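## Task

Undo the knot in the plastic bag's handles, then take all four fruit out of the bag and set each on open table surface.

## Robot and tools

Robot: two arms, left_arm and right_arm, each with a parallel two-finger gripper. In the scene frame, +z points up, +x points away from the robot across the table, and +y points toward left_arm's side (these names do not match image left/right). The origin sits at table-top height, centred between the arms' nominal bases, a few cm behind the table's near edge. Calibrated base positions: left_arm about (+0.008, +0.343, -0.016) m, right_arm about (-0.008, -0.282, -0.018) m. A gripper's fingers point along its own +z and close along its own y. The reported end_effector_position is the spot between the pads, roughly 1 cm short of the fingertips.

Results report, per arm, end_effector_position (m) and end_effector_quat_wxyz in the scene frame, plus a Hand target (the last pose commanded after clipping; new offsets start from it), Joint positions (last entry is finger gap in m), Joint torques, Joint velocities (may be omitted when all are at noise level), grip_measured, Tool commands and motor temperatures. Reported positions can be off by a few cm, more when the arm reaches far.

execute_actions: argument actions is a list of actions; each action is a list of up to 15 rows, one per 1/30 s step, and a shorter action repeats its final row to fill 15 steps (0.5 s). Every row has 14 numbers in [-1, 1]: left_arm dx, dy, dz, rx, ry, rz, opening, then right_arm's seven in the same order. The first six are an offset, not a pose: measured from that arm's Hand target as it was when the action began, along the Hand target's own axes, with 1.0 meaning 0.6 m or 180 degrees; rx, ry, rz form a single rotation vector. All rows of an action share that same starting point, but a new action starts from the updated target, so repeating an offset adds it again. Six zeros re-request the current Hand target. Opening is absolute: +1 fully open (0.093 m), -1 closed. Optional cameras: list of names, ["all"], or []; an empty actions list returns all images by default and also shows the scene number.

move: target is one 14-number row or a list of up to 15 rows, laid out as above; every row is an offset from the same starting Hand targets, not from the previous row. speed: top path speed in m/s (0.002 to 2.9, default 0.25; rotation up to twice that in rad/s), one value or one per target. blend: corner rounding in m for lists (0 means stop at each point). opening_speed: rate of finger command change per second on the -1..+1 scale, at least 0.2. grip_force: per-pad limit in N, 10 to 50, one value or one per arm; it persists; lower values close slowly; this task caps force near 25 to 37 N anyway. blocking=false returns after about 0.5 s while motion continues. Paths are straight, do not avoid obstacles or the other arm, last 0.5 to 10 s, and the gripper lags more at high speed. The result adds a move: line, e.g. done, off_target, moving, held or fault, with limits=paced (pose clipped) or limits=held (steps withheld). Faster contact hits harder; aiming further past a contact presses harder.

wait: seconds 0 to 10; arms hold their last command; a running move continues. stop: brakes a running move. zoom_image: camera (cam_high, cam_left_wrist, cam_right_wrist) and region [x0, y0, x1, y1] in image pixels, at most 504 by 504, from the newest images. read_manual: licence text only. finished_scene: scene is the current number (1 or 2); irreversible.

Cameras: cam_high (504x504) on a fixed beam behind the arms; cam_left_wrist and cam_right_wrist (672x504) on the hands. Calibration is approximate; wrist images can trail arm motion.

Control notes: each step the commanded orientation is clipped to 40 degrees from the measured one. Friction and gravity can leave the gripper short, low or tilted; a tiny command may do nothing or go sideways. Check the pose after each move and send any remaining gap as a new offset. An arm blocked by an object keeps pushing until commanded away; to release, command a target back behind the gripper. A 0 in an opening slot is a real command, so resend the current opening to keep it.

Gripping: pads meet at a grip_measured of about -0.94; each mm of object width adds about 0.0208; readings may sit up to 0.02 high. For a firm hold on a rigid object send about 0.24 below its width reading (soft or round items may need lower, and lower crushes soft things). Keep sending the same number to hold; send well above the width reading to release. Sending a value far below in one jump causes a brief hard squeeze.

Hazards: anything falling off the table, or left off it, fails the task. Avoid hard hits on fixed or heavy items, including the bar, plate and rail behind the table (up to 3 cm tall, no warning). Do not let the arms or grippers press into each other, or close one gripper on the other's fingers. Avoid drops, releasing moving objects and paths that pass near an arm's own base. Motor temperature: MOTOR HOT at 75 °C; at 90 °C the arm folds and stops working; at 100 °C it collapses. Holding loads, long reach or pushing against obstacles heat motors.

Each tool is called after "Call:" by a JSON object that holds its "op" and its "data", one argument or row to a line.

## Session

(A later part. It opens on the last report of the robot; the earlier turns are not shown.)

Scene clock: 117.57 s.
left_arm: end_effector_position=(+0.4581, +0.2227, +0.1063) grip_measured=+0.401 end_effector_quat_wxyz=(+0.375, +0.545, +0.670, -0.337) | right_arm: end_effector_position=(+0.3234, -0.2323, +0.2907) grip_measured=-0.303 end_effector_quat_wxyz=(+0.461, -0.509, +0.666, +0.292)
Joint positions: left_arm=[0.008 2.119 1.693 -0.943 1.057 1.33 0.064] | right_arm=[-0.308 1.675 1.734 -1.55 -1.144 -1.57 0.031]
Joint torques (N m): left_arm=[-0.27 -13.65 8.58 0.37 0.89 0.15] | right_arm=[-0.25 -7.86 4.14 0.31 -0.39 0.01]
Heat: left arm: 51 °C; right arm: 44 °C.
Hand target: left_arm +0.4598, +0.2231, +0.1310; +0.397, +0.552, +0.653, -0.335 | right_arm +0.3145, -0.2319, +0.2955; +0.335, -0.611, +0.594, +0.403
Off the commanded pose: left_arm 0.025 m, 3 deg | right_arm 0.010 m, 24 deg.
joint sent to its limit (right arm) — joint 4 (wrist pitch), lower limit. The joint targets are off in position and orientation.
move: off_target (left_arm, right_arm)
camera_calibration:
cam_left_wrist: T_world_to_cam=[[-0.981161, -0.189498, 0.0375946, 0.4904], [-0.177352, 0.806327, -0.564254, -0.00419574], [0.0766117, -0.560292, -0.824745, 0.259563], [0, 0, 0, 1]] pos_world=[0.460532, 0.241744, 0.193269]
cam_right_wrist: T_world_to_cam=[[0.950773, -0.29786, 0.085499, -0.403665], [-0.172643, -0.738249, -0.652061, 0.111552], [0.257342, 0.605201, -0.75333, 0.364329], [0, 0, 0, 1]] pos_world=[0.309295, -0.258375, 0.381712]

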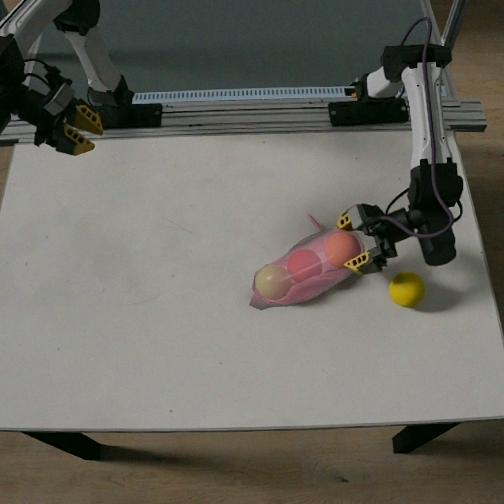

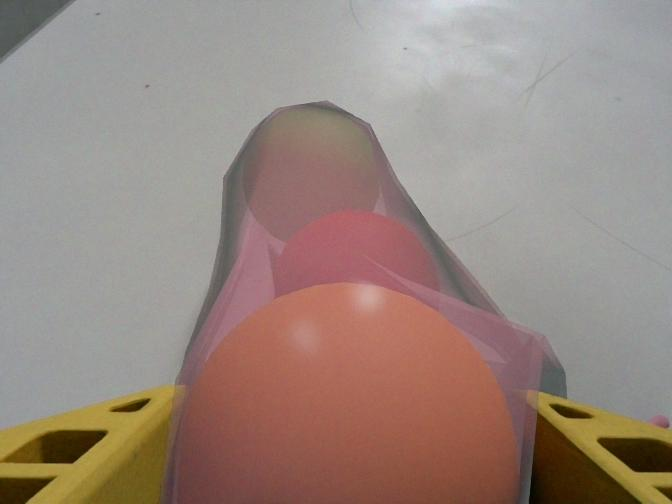

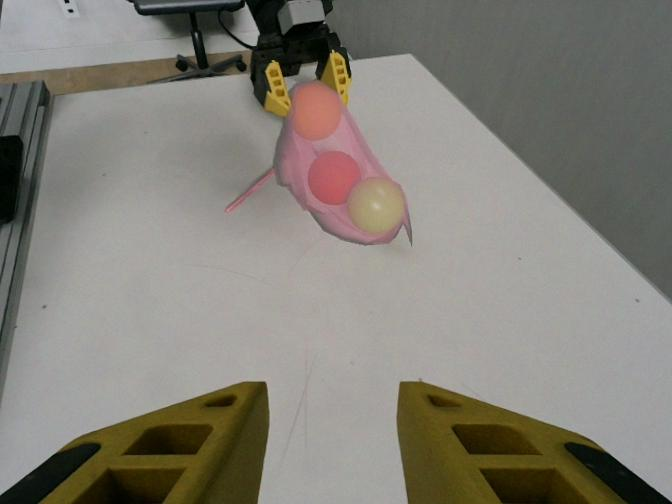

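Call:
{"op": "move", "data": {
  "target": [
    [0.095,0.0,0.05,0,0,0,0.05,0,0,0,0,0,0,-0.3],
    [0.095,0,0.05,0,0,0,0.8,0,0,0,0,0,0,-0.3],
    [0.075,0,-0.09,0,0,0,0.8,0,0,0,0,0,0,-0.3]
  ],
  "cameras": ["cam_high","cam_left_wrist"],
  "speed": 0.1,
  "opening_speed": 0.7
}}

Scene clock: 122.90 s.
left_arm: end_effector_position=(+0.4458, +0.2894, +0.1043) grip_measured=+0.798 end_effector_quat_wxyz=(+0.384, +0.550, +0.661, -0.335) | right_arm: end_effector_position=(+0.3234, -0.2323, +0.2907) grip_measured=-0.303 end_effector_quat_wxyz=(+0.461, -0.509, +0.666, +0.292)
Joint positions: left_arm=[0.172 2.197 1.803 -1.268 1.079 1.688 0.083] | right_arm=[-0.308 1.675 1.734 -1.55 -1.144 -1.57 0.031]
Joint torques (N m): left_arm=[-0.27 -11.44 7.65 -0.13 0.81 0.16] | right_arm=[-0.24 -7.82 4.14 0.34 -0.36 0.02]
Heat: left arm: 52 °C; right arm: 43 °C.
Hand target: left_arm +0.4483, +0.2908, +0.1158; +0.397, +0.551, +0.653, -0.335 | right_arm +0.3145, -0.2319, +0.2955; +0.335, -0.611, +0.594, +0.403
Off the commanded pose: left_arm 0.012 m, 2 deg | right_arm 0.010 m, 24 deg.
joint sent to its limit (right arm) — joint 4 (wrist pitch), lower limit. The joint targets are off in position and orientation.
move: off_target (left_arm, right_arm); target 2's new opening was sent with left_arm's hand 0.012 m and 4 deg from that target
camera_calibration:
cam_left_wrist: T_world_to_cam=[[-0.983372, -0.180852, 0.0164853, 0.491735], [-0.157259, 0.802635, -0.575367, -0.0679699], [0.0908247, -0.568392, -0.81773, 0.291399], [0, 0, 0, 1]] pos_world=[0.446404, 0.309115, 0.191071]
Images, in order (width x height): cam_high 504x504, cam_left_wrist 672x504.

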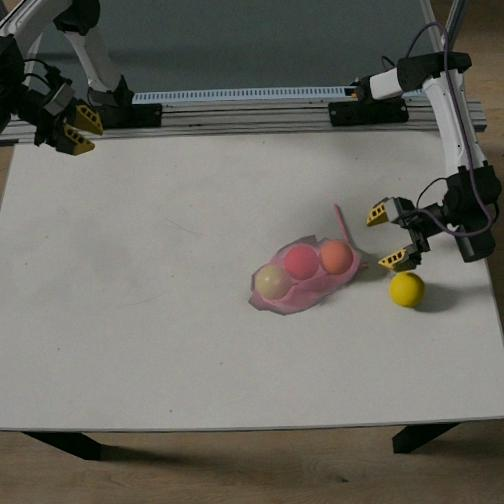

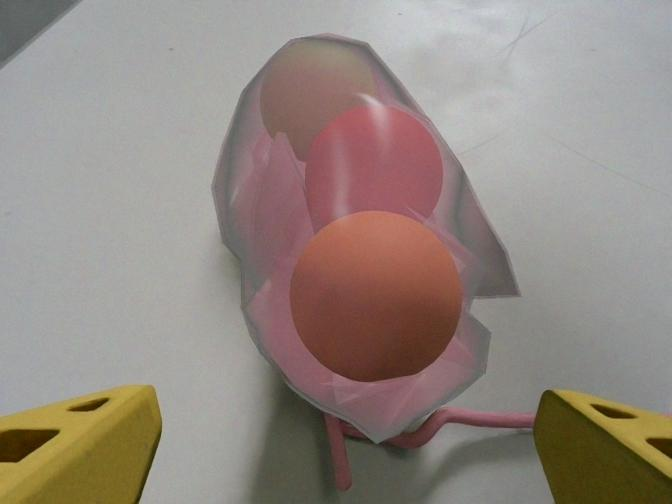

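Call:
{"op": "move", "data": {
  "target": [
    [-0.093,-0.183,-0.18,0,0,0,0.8,0,0,0,0,0,0,1],
    [-0.093,-0.183,-0.18,0,0,0,0.8,0.023,-0.396,0.356,-0.108,0.098,-0.11,1]
  ],
  "cameras": ["all"]
}}

Scene clock: 128.43 s.
left_arm: end_effector_position=(+0.3352, +0.3403, +0.2098) grip_measured=+0.798 end_effector_quat_wxyz=(+0.432, +0.517, +0.688, -0.270) | right_arm: end_effector_position=(+0.5223, -0.0340, +0.1729) grip_measured=+1.000 end_effector_quat_wxyz=(-0.433, +0.698, -0.522, -0.228)
Joint positions: left_arm=[0.427 1.714 1.527 -1.565 1.079 1.896 0.083] | right_arm=[0.218 2.656 2.837 -1.23 -0.916 -1.384 0.093]
Joint torques (N m): left_arm=[0.12 -9.25 5.05 -0.22 0.45 0.01] | right_arm=[0.09 -9.88 7.05 1.55 -0.3 0.31]
Heat: left arm: 51 °C; right arm: 43 °C.
Hand target: left_arm +0.3284, +0.3417, +0.2150; +0.397, +0.551, +0.653, -0.335 | right_arm +0.5305, -0.0320, +0.1704; -0.197, +0.804, -0.449, -0.336
Off the commanded pose: left_arm 0.009 m, 10 deg | right_arm 0.009 m, 33 deg.
elbow stopped short (right arm): the move would have taken joint 3 (elbow) straighter than the controller allows.
joint sent to its limit (left arm) — joint 4 (wrist pitch), lower limit. The joint targets are off in orientation, not in position.
move: off_target (left_arm, right_arm)
camera_calibration:
cam_left_wrist: T_world_to_cam=[[-0.940398, -0.330448, -0.0803469, 0.447261], [-0.22767, 0.787249, -0.573066, -0.0371023], [0.252622, -0.520618, -0.815561, 0.345799], [0, 0, 0, 1]] pos_world=[0.3248, 0.357034, 0.296694]
cam_right_wrist: T_world_to_cam=[[0.924733, 0.0933887, 0.368982, -0.545736], [0.273171, -0.837903, -0.472542, -0.0517826], [0.265041, 0.537771, -0.800347, 0.106186], [0, 0, 0, 1]] pos_world=[0.490662, -0.0495266, 0.261883]

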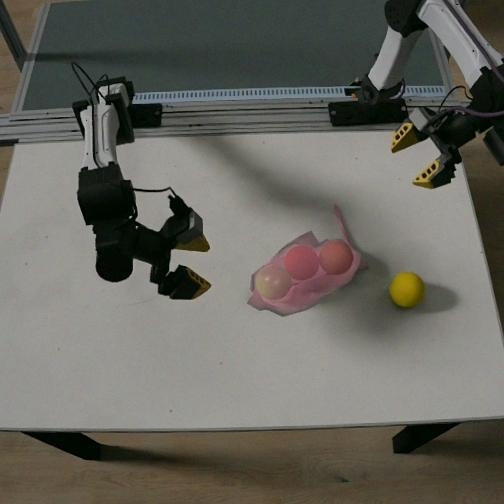

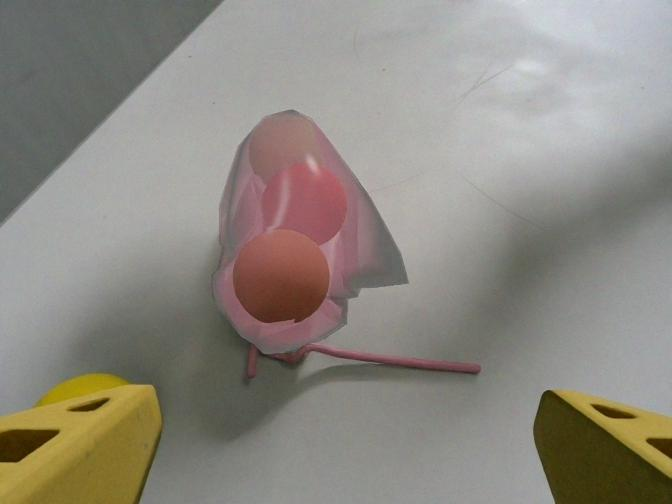

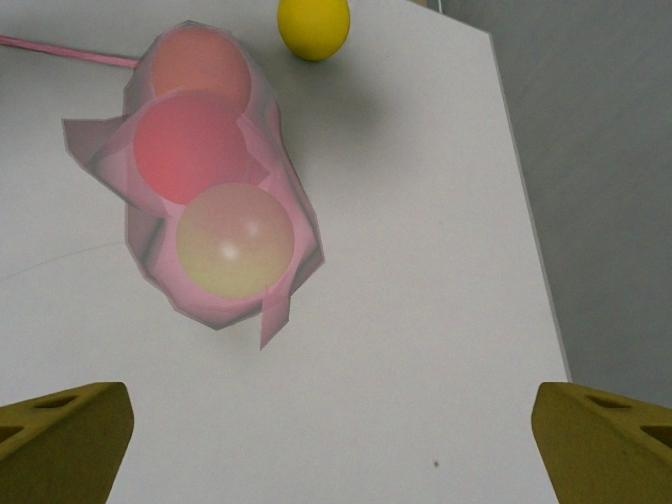

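Call:
{"op": "move", "data": {
  "target": [0,0,0,0,0,0,0.8,0.033,-0.008,0.205,0.185,-0.026,0.004,0.9],
  "cameras": ["cam_right_wrist"],
  "speed": 0.15
}}

Scene clock: 130.93 s.
left_arm: end_effector_position=(+0.3352, +0.3403, +0.2098) grip_measured=+0.798 end_effector_quat_wxyz=(+0.432, +0.517, +0.688, -0.270) | right_arm: end_effector_position=(+0.4915, +0.0317, +0.0379) grip_measured=+0.903 end_effector_quat_wxyz=(-0.411, +0.694, -0.534, -0.253)
Joint positions: left_arm=[0.427 1.714 1.527 -1.565 1.079 1.896 0.083] | right_arm=[0.351 2.499 1.989 -0.471 -0.861 -1.208 0.089]
Joint torques (N m): left_arm=[0.05 -9.22 5 -0.24 0.45 0.05] | right_arm=[0.29 -16.2 4.98 1.75 -0.2 0.23]
Heat: left arm: 51 °C; right arm: 44 °C.
Hand target: left_arm +0.3284, +0.3417, +0.2150; +0.397, +0.551, +0.653, -0.335 | right_arm +0.4974, +0.0349, +0.0706; -0.435, +0.697, -0.523, -0.226
Off the commanded pose: left_arm 0.009 m, 10 deg | right_arm 0.033 m, 4 deg.
joint sent to its limit (left arm) — joint 4 (wrist pitch), lower limit. The joint targets are off in orientation, not in position.
move: off_target (left_arm, right_arm)
camera_calibration:
cam_right_wrist: T_world_to_cam=[[0.947331, 0.105889, 0.302246, -0.482529], [0.248378, -0.838694, -0.484666, -0.0394879], [0.202171, 0.53421, -0.820821, 0.00276092], [0, 0, 0, 1]] pos_world=[0.466364, 0.0165012, 0.12897]
Images, in order (width x height): cam_right_wrist 672x504.

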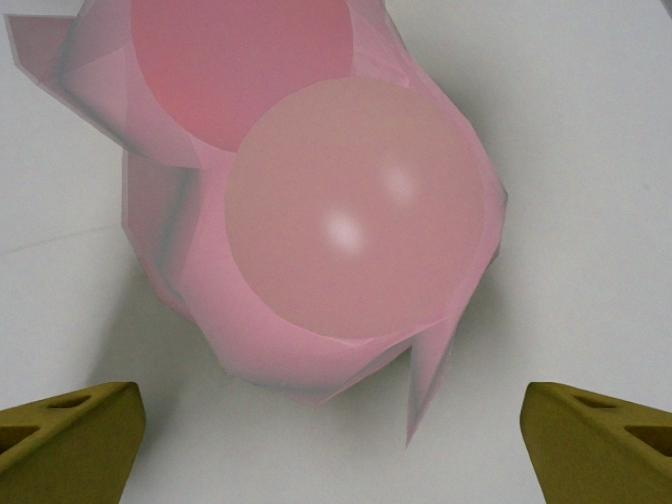

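Call:
{"op": "move", "data": {
  "target": [
    [0,0,0,0,0,0,0.8,-0.051,-0.009,0.086,0,0,0,0.9],
    [0,0,0,0,0,0,0.8,-0.051,-0.009,0.086,0,0,0,0.0],
    [0,0,0,0,0,0,0.8,-0.18,-0.07,0.0,0,0,0,0.0]
  ],
  "cameras": ["all"],
  "speed": 0.1,
  "opening_speed": 0.8
}}

Scene clock: 136.83 s.
left_arm: end_effector_position=(+0.3352, +0.3403, +0.2098) grip_measured=+0.798 end_effector_quat_wxyz=(+0.432, +0.517, +0.688, -0.270) | right_arm: end_effector_position=(+0.4976, +0.0937, +0.1785) grip_measured=+0.002 end_effector_quat_wxyz=(-0.448, +0.694, -0.515, -0.229)
Joint positions: left_arm=[0.427 1.714 1.527 -1.565 1.079 1.896 0.083] | right_arm=[0.459 2.577 2.635 -0.845 -0.785 -1.075 0.045]
Joint torques (N m): left_arm=[-0.08 -9.16 5.11 -0.21 0.44 0.02] | right_arm=[0.17 -9.66 7.82 1.45 -0.19 0.16]
Heat: left arm: 50 °C; right arm: 44 °C.
Hand target: left_arm +0.3284, +0.3417, +0.2150; +0.397, +0.551, +0.653, -0.335 | right_arm +0.4984, +0.0955, +0.1693; -0.435, +0.697, -0.523, -0.226
Off the commanded pose: left_arm 0.009 m, 10 deg | right_arm 0.009 m, 2 deg.
joint sent to its limit (left arm) — joint 4 (wrist pitch), lower limit. The joint targets are off in orientation, not in position.
move: off_target (left_arm)
camera_calibration:
cam_left_wrist: T_world_to_cam=[[-0.940398, -0.330448, -0.0803469, 0.447261], [-0.22767, 0.787249, -0.573066, -0.0371023], [0.252622, -0.520618, -0.815561, 0.345799], [0, 0, 0, 1]] pos_world=[0.3248, 0.357034, 0.296694]
cam_right_wrist: T_world_to_cam=[[0.917983, 0.0827422, 0.387892, -0.535939], [0.281808, -0.824259, -0.491102, 0.0622905], [0.279089, 0.560135, -0.779974, 0.0358076], [0, 0, 0, 1]] pos_world=[0.464436, 0.0756312, 0.266406]

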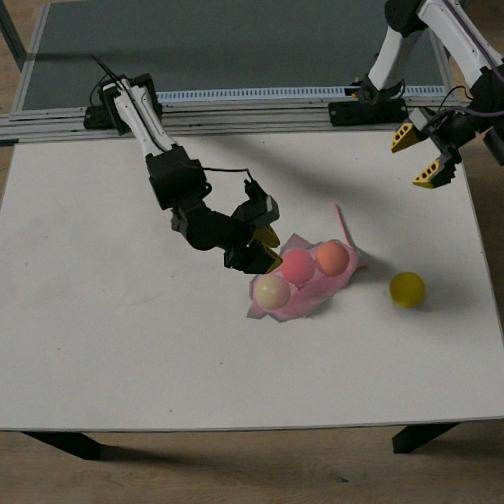

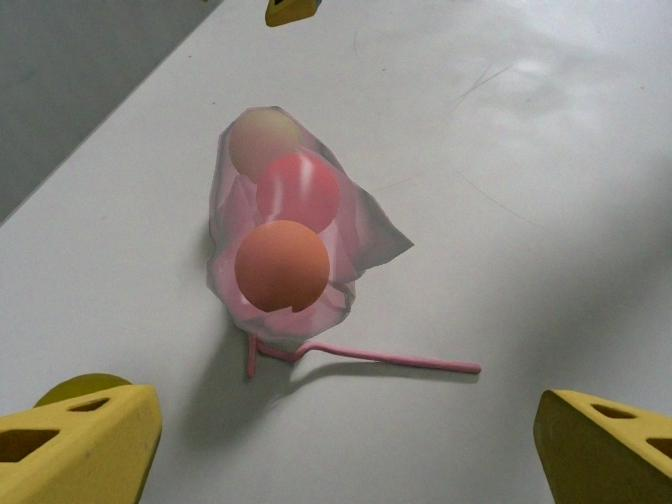

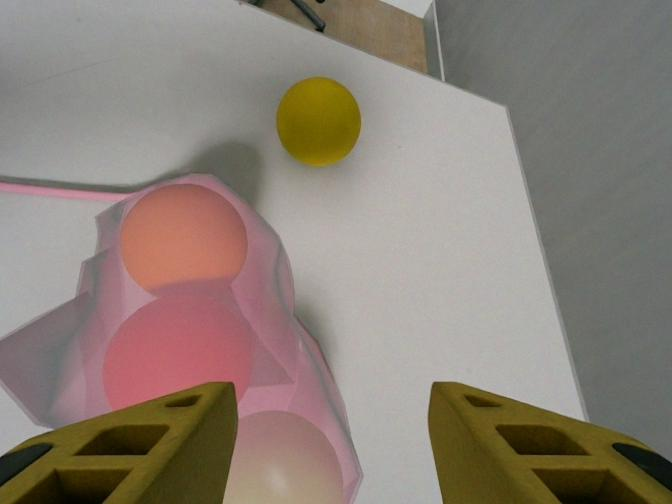

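Call:
{"op": "move", "data": {
  "target": [0,0,0,0,0,0,0.8,0.105,0.036,0.011,0,0.19,0,0.9],
  "cameras": ["cam_right_wrist"],
  "speed": 0.15
}}

Scene clock: 141.03 s.
left_arm: end_effector_position=(+0.3352, +0.3403, +0.2098) grip_measured=+0.798 end_effector_quat_wxyz=(+0.432, +0.517, +0.688, -0.270) | right_arm: end_effector_position=(+0.5042, +0.0646, +0.1156) grip_measured=+0.897 end_effector_quat_wxyz=(-0.301, +0.720, -0.625, -0.009)
Joint positions: left_arm=[0.427 1.714 1.527 -1.565 1.079 1.896 0.083] | right_arm=[0.552 2.677 2.836 -1.153 -0.191 -1.112 0.088]
Joint torques (N m): left_arm=[0.13 -9.2 5.08 -0.22 0.47 0.01] | right_arm=[0.68 -9.89 7.47 1.31 0 0.08]
Heat: left arm: 49 °C; right arm: 44 °C.
Hand target: left_arm +0.3284, +0.3417, +0.2150; +0.397, +0.551, +0.653, -0.335 | right_arm +0.5015, +0.0659, +0.1094; -0.262, +0.733, -0.628, -0.011
Off the commanded pose: left_arm 0.009 m, 10 deg | right_arm 0.007 m, 5 deg.
elbow stopped short (right arm): the move would have taken joint 3 (elbow) straighter than the controller allows.
joint sent to its limit (left arm) — joint 4 (wrist pitch), lower limit. The joint targets are off in orientation, not in position.
move: off_target (left_arm, right_arm)
camera_calibration:
cam_right_wrist: T_world_to_cam=[[0.907417, 0.0512991, 0.417088, -0.511156], [0.0569422, -0.998377, -0.00108984, 0.0734889], [0.416355, 0.0247389, -0.908865, -0.0184701], [0, 0, 0, 1]] pos_world=[0.467337, 0.100048, 0.19649]
Images, in order (width x height): cam_right_wrist 672x504.

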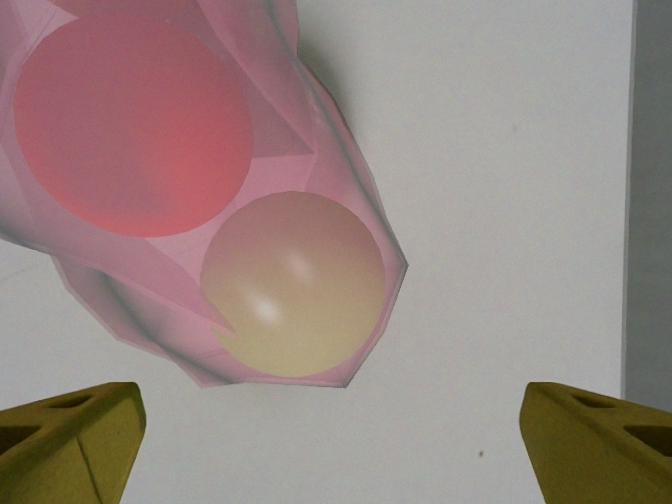

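Call:
{"op": "move", "data": {
  "target": [0,0,0,0,0,0,0.8,0.013,0.019,0.12,0,0,0,0.9],
  "cameras": ["cam_right_wrist"],
  "speed": 0.1
}}

Scene clock: 142.80 s.
left_arm: end_effector_position=(+0.3352, +0.3403, +0.2098) grip_measured=+0.798 end_effector_quat_wxyz=(+0.432, +0.517, +0.688, -0.270) | right_arm: end_effector_position=(+0.5088, +0.0799, +0.0392) grip_measured=+0.897 end_effector_quat_wxyz=(-0.269, +0.730, -0.627, -0.018)
Joint positions: left_arm=[0.427 1.714 1.527 -1.565 1.079 1.896 0.083] | right_arm=[0.571 2.818 2.836 -1.079 -0.183 -1.112 0.088]
Joint torques (N m): left_arm=[-0.05 -9.2 5.03 -0.22 0.44 0.04] | right_arm=[0.73 -10.97 7.58 1.78 0.04 0.24]
Heat: left arm: 49 °C; right arm: 45 °C.
Hand target: left_arm +0.3284, +0.3417, +0.2150; +0.397, +0.551, +0.653, -0.335 | right_arm +0.5150, +0.0867, +0.0404; -0.262, +0.733, -0.628, -0.011
Off the commanded pose: left_arm 0.009 m, 10 deg | right_arm 0.009 m, 1 deg.
elbow stopped short (right arm): the move would have taken joint 3 (elbow) straighter than the controller allows.
joint sent to its limit (left arm) — joint 4 (wrist pitch), lower limit. The joint targets are off in orientation, not in position.
move: off_target (left_arm)
camera_calibration:
cam_right_wrist: T_world_to_cam=[[0.927516, 0.0808751, 0.364928, -0.494826], [0.0725878, -0.996698, 0.0363955, 0.0789227], [0.366667, -0.00726807, -0.930324, -0.0615967], [0, 0, 0, 1]] pos_world=[0.475816, 0.118234, 0.120399]
Images, in order (width x height): cam_right_wrist 672x504.

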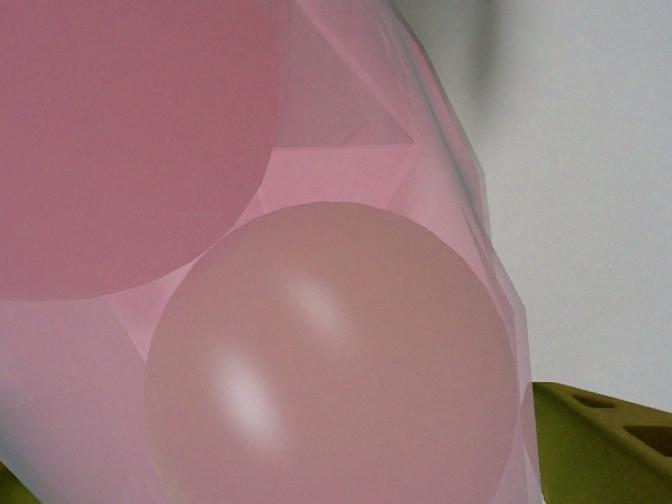

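Call:
{"op": "move", "data": {
  "target": [
    [0,0,0,0,0,0,0.8,0.01,0,0.005,0,0,0,0.0],
    [0,0,0,0,0,0,0.8,-0.046,-0.049,-0.115,0,0,0,0.0]
  ],
  "cameras": ["all"],
  "speed": 0.08,
  "opening_speed": 0.6
}}

Scene clock: 146.67 s.
left_arm: end_effector_position=(+0.3352, +0.3403, +0.2098) grip_measured=+0.798 end_effector_quat_wxyz=(+0.432, +0.517, +0.688, -0.270) | right_arm: end_effector_position=(+0.5116, +0.0805, +0.0686) grip_measured=+0.406 end_effector_quat_wxyz=(-0.292, +0.721, -0.628, -0.011)
Joint positions: left_arm=[0.427 1.714 1.527 -1.565 1.079 1.896 0.083] | right_arm=[0.571 2.771 2.836 -1.076 -0.178 -1.095 0.065]
Joint torques (N m): left_arm=[0.16 -9.22 5.05 -0.23 0.45 0.05] | right_arm=[0.73 -17.25 7.51 1.58 0 0.23]
Heat: left arm: 49 °C; right arm: 46 °C.
Hand target: left_arm +0.3284, +0.3417, +0.2150; +0.397, +0.551, +0.653, -0.335 | right_arm +0.5149, +0.0866, +0.1203; -0.262, +0.733, -0.628, -0.011
Off the commanded pose: left_arm 0.009 m, 10 deg | right_arm 0.052 m, 4 deg.
elbow stopped short (right arm): the move would have taken joint 3 (elbow) straighter than the controller allows.
joint sent to its limit (left arm) — joint 4 (wrist pitch), lower limit. The joint targets are off in orientation, not in position.
move: off_target (left_arm, right_arm)
camera_calibration:
cam_left_wrist: T_world_to_cam=[[-0.940398, -0.330448, -0.0803469, 0.447261], [-0.22767, 0.787249, -0.573066, -0.0371023], [0.252622, -0.520618, -0.815561, 0.345799], [0, 0, 0, 1]] pos_world=[0.3248, 0.357034, 0.296694]
cam_right_wrist: T_world_to_cam=[[0.914168, 0.0537852, 0.401752, -0.501768], [0.0543178, -0.998473, 0.0100746, 0.0895084], [0.40168, 0.0126124, -0.915693, -0.0558275], [0, 0, 0, 1]] pos_world=[0.476263, 0.117063, 0.149564]

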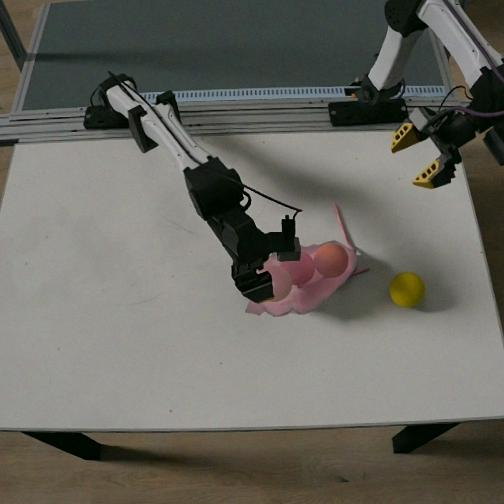

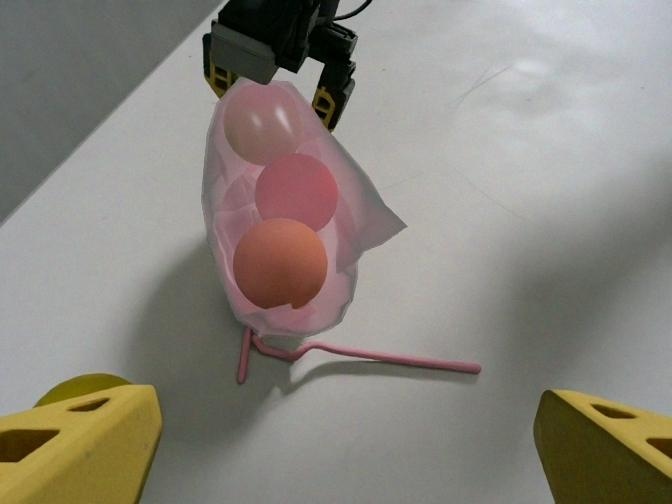

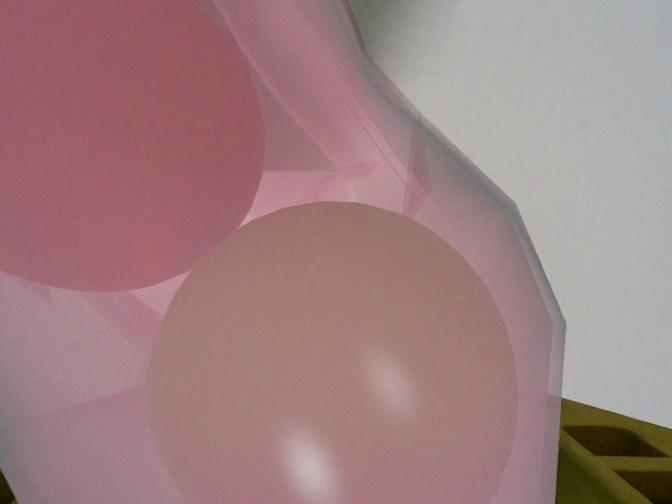

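Call:
{"op": "move", "data": {
  "target": [0,0,0,0,0,0,0.8,-0.135,-0.018,-0.229,0,-0.08,0,0.0],
  "cameras": ["all"],
  "speed": 0.08
}}

Scene clock: 149.53 s.
left_arm: end_effector_position=(+0.3352, +0.3403, +0.2098) grip_measured=+0.798 end_effector_quat_wxyz=(+0.432, +0.517, +0.688, -0.270) | right_arm: end_effector_position=(+0.4769, +0.1027, +0.2193) grip_measured=+0.406 end_effector_quat_wxyz=(-0.409, +0.685, -0.598, -0.076)
Joint positions: left_arm=[0.427 1.714 1.527 -1.565 1.079 1.896 0.083] | right_arm=[0.591 2.531 2.836 -1.078 -0.336 -0.983 0.065]
Joint torques (N m): left_arm=[0.02 -9.22 5.05 -0.23 0.43 0.03] | right_arm=[0.7 -15.83 7.38 2.02 -0.49 0.27]
Heat: left arm: 49 °C; right arm: 48 °C.
Hand target: left_arm +0.3284, +0.3417, +0.2150; +0.397, +0.551, +0.653, -0.335 | right_arm +0.4648, +0.1066, +0.2708; -0.339, +0.725, -0.590, -0.103
Off the commanded pose: left_arm 0.009 m, 10 deg | right_arm 0.053 m, 10 deg.
elbow stopped short (right arm): the move would have taken joint 3 (elbow) straighter than the controller allows.
joint sent to its limit (left arm) — joint 4 (wrist pitch), lower limit. The joint targets are off in orientation, not in position.
move: off_target (left_arm, right_arm)
camera_calibration:
cam_left_wrist: T_world_to_cam=[[-0.940398, -0.330448, -0.0803469, 0.447261], [-0.22767, 0.787249, -0.573066, -0.0371023], [0.252622, -0.520618, -0.815561, 0.345799], [0, 0, 0, 1]] pos_world=[0.3248, 0.357034, 0.296694]
cam_right_wrist: T_world_to_cam=[[0.882689, -0.0348875, 0.468662, -0.522332], [0.097009, -0.962238, -0.254339, 0.146033], [0.459837, 0.269966, -0.845972, 0.0264114], [0, 0, 0, 1]] pos_world=[0.434745, 0.115165, 0.304282]

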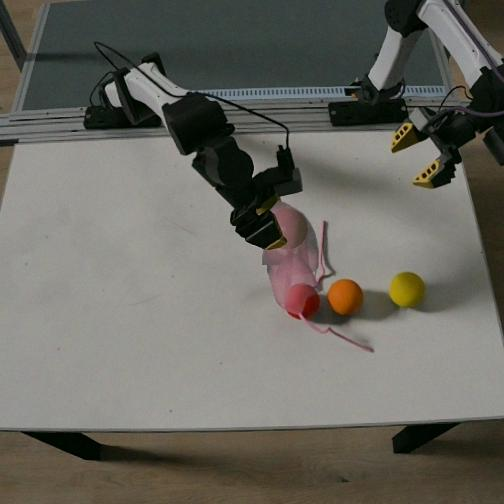

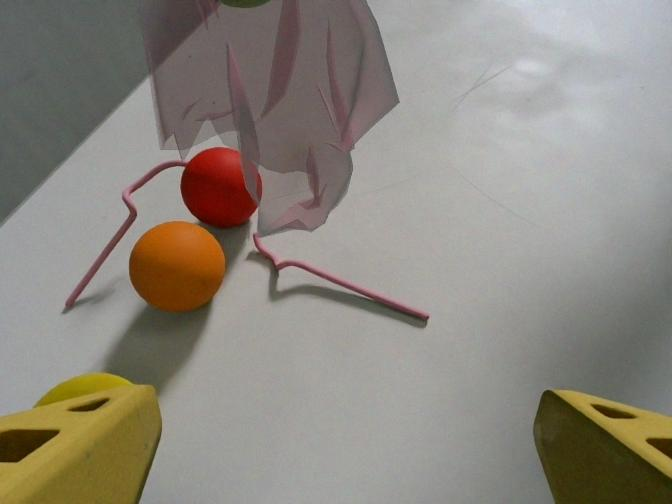

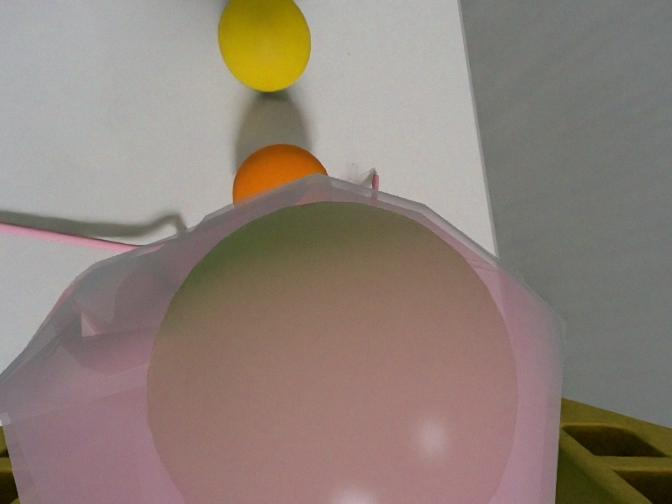

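Call:
{"op": "move", "data": {
  "target": [
    [0,0,0,0,0,0,0.8,-0.025,-0.003,-0.114,0,0,0,0.0],
    [0,0,0,0,0,0,0.8,0.197,0.092,-0.279,0,0,0,0.0]
  ],
  "cameras": ["all"],
  "speed": 0.1
}}

Scene clock: 154.00 s.
left_arm: end_effector_position=(+0.3352, +0.3403, +0.2098) grip_measured=+0.798 end_effector_quat_wxyz=(+0.432, +0.517, +0.688, -0.270) | right_arm: end_effector_position=(+0.4223, -0.0943, +0.2890) grip_measured=+0.406 end_effector_quat_wxyz=(-0.342, +0.713, -0.606, -0.091)
Joint positions: left_arm=[0.427 1.714 1.527 -1.565 1.079 1.896 0.083] | right_arm=[0.239 2.163 2.629 -1.538 -0.537 -1.362 0.065]
Joint torques (N m): left_arm=[0.12 -9.06 5.09 -0.25 0.45 0.04] | right_arm=[-0.12 -12.3 3.93 1.11 -0.73 0.07]
Heat: left arm: 48 °C; right arm: 50 °C.
Hand target: left_arm +0.3284, +0.3417, +0.2150; +0.397, +0.551, +0.653, -0.335 | right_arm +0.4051, -0.0930, +0.3108; -0.339, +0.725, -0.590, -0.103
Off the commanded pose: left_arm 0.009 m, 10 deg | right_arm 0.028 m, 3 deg.
elbow stopped short (right arm): the move would have taken joint 3 (elbow) straighter than the controller allows.
joint sent to its limit (left arm) — joint 4 (wrist pitch), lower limit. The joint targets are off in orientation, not in position.
joint sent to its limit (right arm) — joint 4 (wrist pitch), lower limit. The joint targets are off in position, not in orientation.
move: off_target (left_arm, right_arm)
camera_calibration:
cam_left_wrist: T_world_to_cam=[[-0.940398, -0.330448, -0.0803469, 0.447261], [-0.22767, 0.787249, -0.573066, -0.0371023], [0.252622, -0.520618, -0.815561, 0.345799], [0, 0, 0, 1]] pos_world=[0.3248, 0.357034, 0.296694]
cam_right_wrist: T_world_to_cam=[[0.925867, 0.0463559, 0.374995, -0.497108], [0.118107, -0.978222, -0.170682, -0.0551755], [0.358916, 0.202319, -0.911178, 0.218883], [0, 0, 0, 1]] pos_world=[0.388212, -0.0752141, 0.376437]

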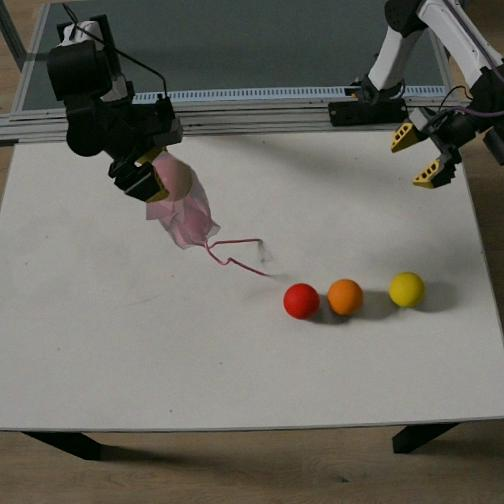

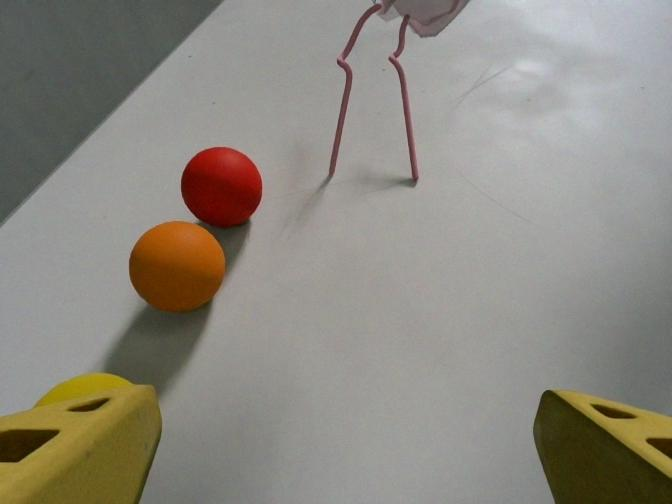

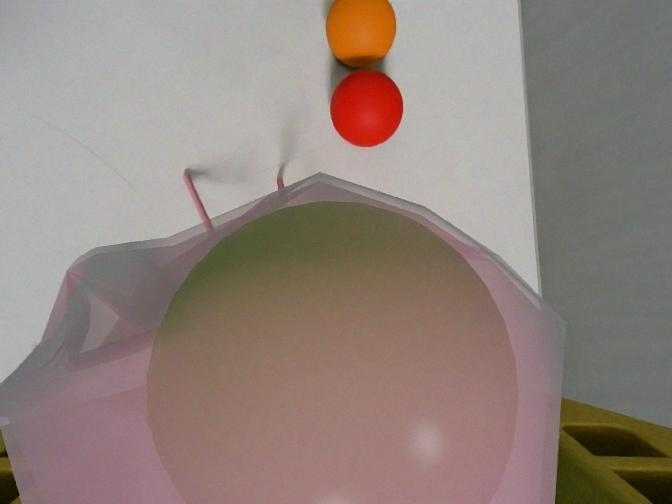

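Call:
{"op": "move", "data": {
  "target": [
    [0,0,0,0,0,0,0.8,0.207,0.093,0.113,0,0,0,0.0],
    [0,0,0,0,0,0,0.8,0.346,0.157,0.19,0,0,0,0.0],
    [0,0,0,0,0,0,0.8,0.346,0.157,0.19,0,0,0,0.9],
    [0,0,0,0,0,0,0.8,0.33,0.157,0.04,0,0,0,0.9]
  ],
  "cameras": ["all"],
  "speed": 0.12,
  "opening_speed": 0.7
}}

Call:
{"op": "zoom_image", "data": {
  "camera": "cam_high",
  "region": [90, 130, 290, 330]
}}

Scene clock: 164.10 s.
left_arm: end_effector_position=(+0.3352, +0.3403, +0.2098) grip_measured=+0.798 end_effector_quat_wxyz=(+0.432, +0.517, +0.688, -0.270) | right_arm: end_effector_position=(+0.3790, -0.2443, +0.1261) grip_measured=+0.897 end_effector_quat_wxyz=(-0.319, +0.720, -0.605, -0.117)
Joint positions: left_arm=[0.427 1.714 1.527 -1.565 1.079 1.896 0.083] | right_arm=[-0.164 1.859 1.538 -1.108 -0.672 -1.867 0.088]
Joint torques (N m): left_arm=[0.09 -9.14 5.04 -0.22 0.46 0.01] | right_arm=[-0.09 -9.78 6.97 0.37 -0.76 0.03]
Heat: left arm: 47 °C; right arm: 49 °C.
Hand target: left_arm +0.3284, +0.3417, +0.2150; +0.397, +0.551, +0.653, -0.335 | right_arm +0.3798, -0.2410, +0.1491; -0.339, +0.725, -0.590, -0.103
Off the commanded pose: left_arm 0.009 m, 10 deg | right_arm 0.023 m, 3 deg.
joint sent to its limit (left arm) — joint 4 (wrist pitch), lower limit. The joint targets are off in orientation, not in position.
move: off_target (left_arm, right_arm)
camera_calibration:
cam_left_wrist: T_world_to_cam=[[-0.940398, -0.330448, -0.0803469, 0.447261], [-0.22767, 0.787249, -0.573066, -0.0371023], [0.252622, -0.520618, -0.815561, 0.345799], [0, 0, 0, 1]] pos_world=[0.3248, 0.357034, 0.296694]
cam_right_wrist: T_world_to_cam=[[0.945669, 0.0787203, 0.315456, -0.381034], [0.138385, -0.975428, -0.171437, -0.231533], [0.294209, 0.205777, -0.933326, 0.144357], [0, 0, 0, 1]] pos_world=[0.349902, -0.225553, 0.215238]

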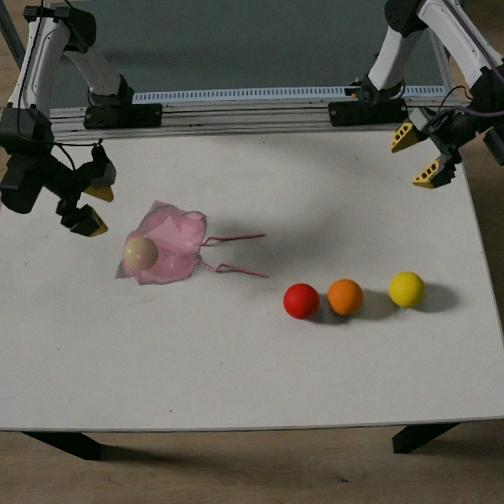

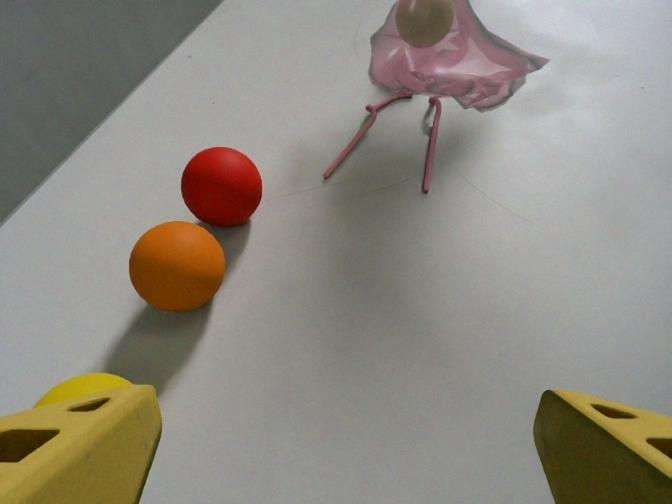

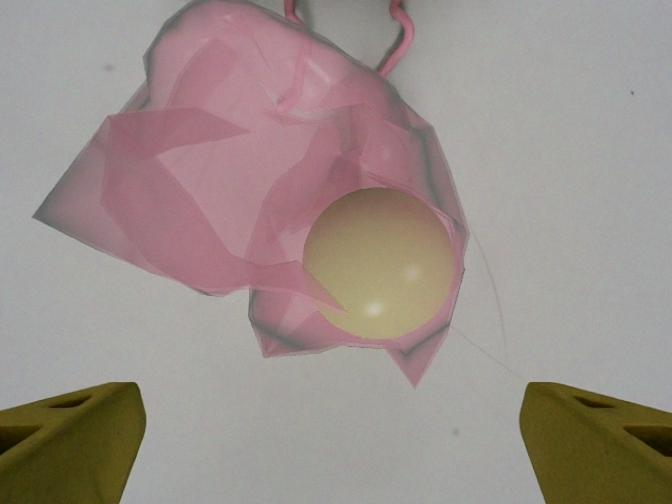

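Scaled by 2.520 from the camera's 504x504 image, which has a finer 720x720 frame.

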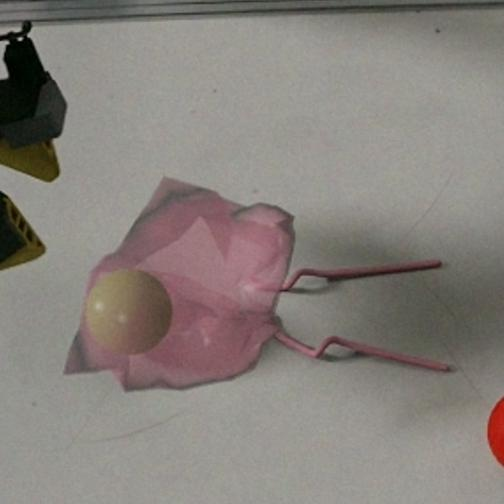

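Call:
{"op": "move", "data": {
  "target": [0,0,0,0,0,0,0.8,0.098,-0.047,0.13,0,0,0,-0.3],
  "cameras": ["cam_right_wrist"],
  "speed": 0.12
}}

Scene clock: 166.00 s.
left_arm: end_effector_position=(+0.3352, +0.3403, +0.2098) grip_measured=+0.798 end_effector_quat_wxyz=(+0.432, +0.517, +0.688, -0.270) | right_arm: end_effector_position=(+0.4323, -0.2430, +0.0635) grip_measured=-0.297 end_effector_quat_wxyz=(-0.326, +0.725, -0.597, -0.107)
Joint positions: left_arm=[0.427 1.714 1.527 -1.565 1.079 1.896 0.083] | right_arm=[-0.141 2.08 1.592 -0.902 -0.673 -1.849 0.031]
Joint torques (N m): left_arm=[0.24 -9.11 5.04 -0.19 0.43 0.01] | right_arm=[0.68 -7.47 7.1 0.87 -0.66 0.25]
Heat: left arm: 47 °C; right arm: 48 °C.
Hand target: left_arm +0.3284, +0.3417, +0.2150; +0.397, +0.551, +0.653, -0.335 | right_arm +0.4420, -0.2373, +0.0688; -0.339, +0.725, -0.590, -0.103
Off the commanded pose: left_arm 0.009 m, 10 deg | right_arm 0.012 m, 2 deg.
joint sent to its limit (left arm) — joint 4 (wrist pitch), lower limit. The joint targets are off in orientation, not in position.
move: off_target (left_arm, right_arm)
camera_calibration:
cam_right_wrist: T_world_to_cam=[[0.935519, 0.0880857, 0.342117, -0.406804], [0.152355, -0.974328, -0.165751, -0.254431], [0.318734, 0.207187, -0.924923, 0.0592271], [0, 0, 0, 1]] pos_world=[0.400459, -0.224336, 0.151783]
Images, in order (width x height): cam_right_wrist 672x504.

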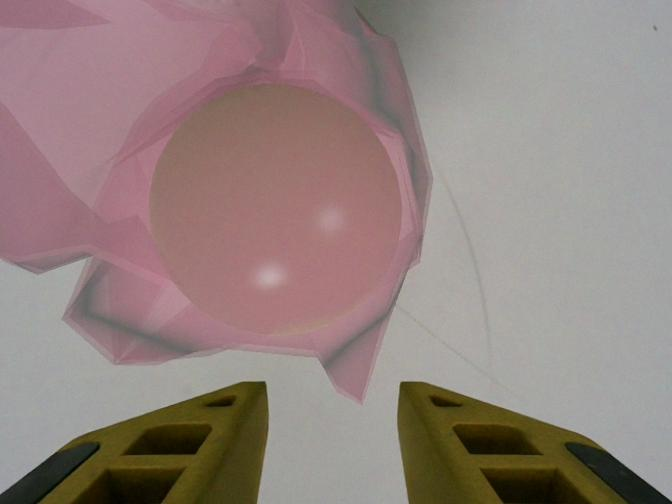

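Call:
{"op": "move", "data": {
  "target": [
    [0,0,0,0,0,0,0.8,0.035,-0.013,0.09,0,0,0,-0.3],
    [0,0,0,0,0,0,0.8,0.035,-0.013,0.09,0,0,0,-1],
    [0,0,0,0,0,0,0.8,-0.04,-0.06,0.0,0,0,0,-1]
  ],
  "cameras": ["cam_high","cam_right_wrist"],
  "speed": 0.08
}}

Scene clock: 170.90 s.
left_arm: end_effector_position=(+0.3352, +0.3403, +0.2098) grip_measured=+0.798 end_effector_quat_wxyz=(+0.432, +0.517, +0.688, -0.270) | right_arm: end_effector_position=(+0.4655, -0.2207, +0.0632) grip_measured=-0.967 end_effector_quat_wxyz=(-0.323, +0.721, -0.600, -0.122)
Joint positions: left_arm=[0.427 1.714 1.527 -1.565 1.079 1.896 0.083] | right_arm=[-0.083 2.212 1.796 -0.957 -0.673 -1.775 0]
Joint torques (N m): left_arm=[0.03 -9.22 5.11 -0.21 0.42 0.05] | right_arm=[0.66 -13.61 7.05 0.43 -0.54 0.26]
Heat: left arm: 47 °C; right arm: 48 °C.
Hand target: left_arm +0.3284, +0.3417, +0.2150; +0.397, +0.551, +0.653, -0.335 | right_arm +0.4686, -0.2158, +0.0953; -0.339, +0.725, -0.590, -0.103
Off the commanded pose: left_arm 0.009 m, 10 deg | right_arm 0.033 m, 3 deg.
joint sent to its limit (left arm) — joint 4 (wrist pitch), lower limit. The joint targets are off in orientation, not in position.
move: off_target (left_arm, right_arm); target 2's new opening was sent with right_arm's hand 0.011 m and 1 deg from that target
camera_calibration:
cam_right_wrist: T_world_to_cam=[[0.944547, 0.0850154, 0.317179, -0.443137], [0.149169, -0.971579, -0.183802, -0.234586], [0.292539, 0.220923, -0.930384, 0.0593354], [0, 0, 0, 1]] pos_world=[0.436199, -0.203354, 0.152641]
Images, in order (width x height): cam_high 504x504, cam_right_wrist 672x504.

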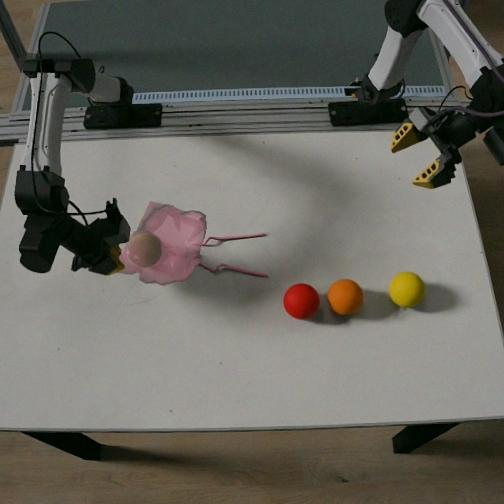

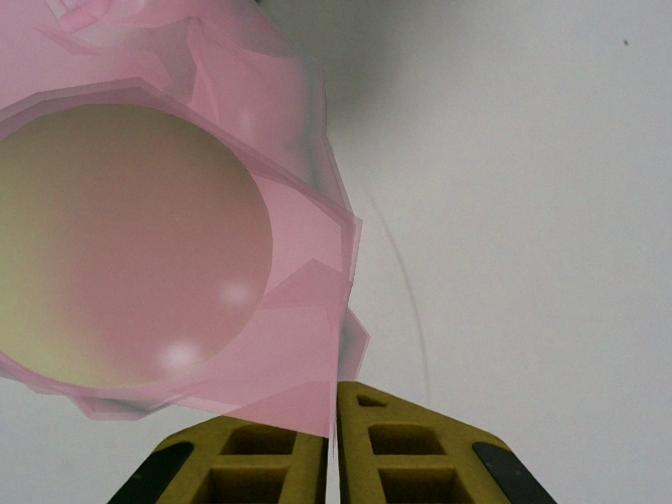

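Call:
{"op": "move", "data": {
  "target": [
    [0,0,0,0,0,0,0.8,-0.131,-0.065,-0.094,0,0,0,-1],
    [0,0,0,0,0,0,0.8,-0.271,-0.1,-0.196,0,-0.05,0,-1]
  ],
  "cameras": ["all"],
  "speed": 0.07
}}

Scene clock: 175.33 s.
left_arm: end_effector_position=(+0.3352, +0.3403, +0.2098) grip_measured=+0.798 end_effector_quat_wxyz=(+0.432, +0.517, +0.688, -0.270) | right_arm: end_effector_position=(+0.4580, -0.1630, +0.2790) grip_measured=-0.967 end_effector_quat_wxyz=(-0.408, +0.697, -0.576, -0.127)
Joint positions: left_arm=[0.427 1.714 1.527 -1.565 1.079 1.896 0.083] | right_arm=[0.012 2.244 2.639 -1.536 -0.789 -1.575 0]
Joint torques (N m): left_arm=[0.09 -9.2 5.05 -0.22 0.43 0] | right_arm=[0.73 -10.03 6.15 0.91 -0.74 0.25]
Heat: left arm: 47 °C; right arm: 48 °C.
Hand target: left_arm +0.3284, +0.3417, +0.2150; +0.397, +0.551, +0.653, -0.335 | right_arm +0.4488, -0.1556, +0.2950; -0.384, +0.715, -0.562, -0.160
Off the commanded pose: left_arm 0.009 m, 10 deg | right_arm 0.020 m, 5 deg.
joint sent to its limit (left arm) — joint 4 (wrist pitch), lower limit. The joint targets are off in orientation, not in position.
joint sent to its limit (right arm) — joint 4 (wrist pitch), lower limit. The joint targets are off in position and orientation.
move: off_target (left_arm, right_arm)
camera_calibration:
cam_left_wrist: T_world_to_cam=[[-0.940398, -0.330448, -0.0803469, 0.447261], [-0.22767, 0.787249, -0.573066, -0.0371023], [0.252622, -0.520618, -0.815561, 0.345799], [0, 0, 0, 1]] pos_world=[0.3248, 0.357034, 0.296694]
cam_right_wrist: T_world_to_cam=[[0.906298, 0.0182752, 0.422243, -0.532081], [0.164411, -0.935616, -0.312396, -0.102968], [0.389348, 0.352545, -0.850952, 0.204481], [0, 0, 0, 1]] pos_world=[0.41954, -0.158703, 0.366504]

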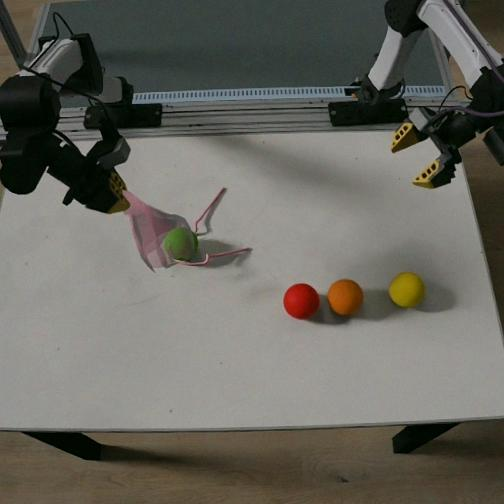

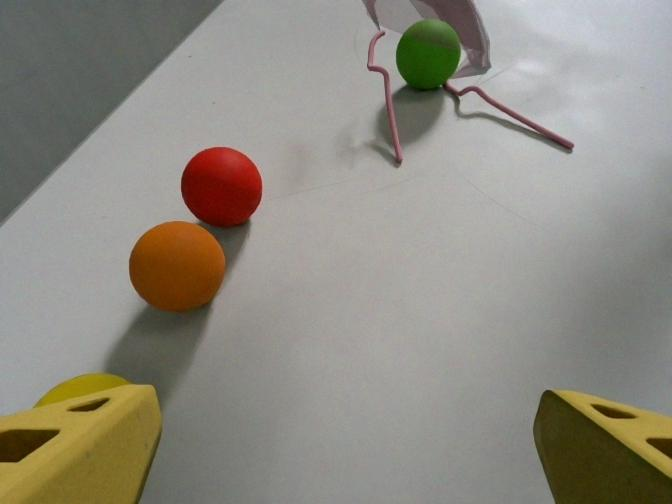

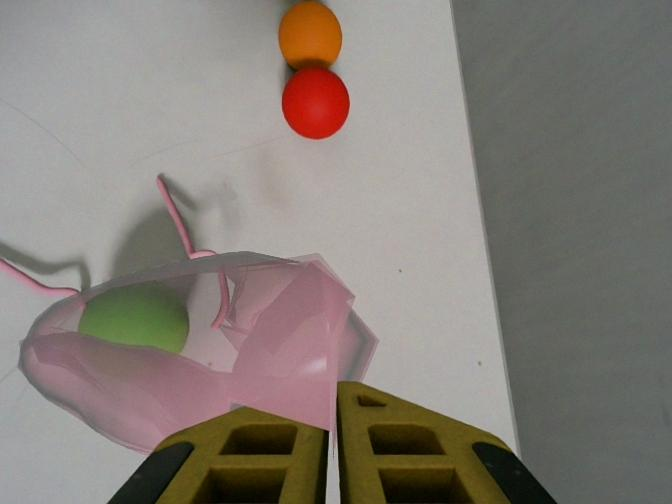

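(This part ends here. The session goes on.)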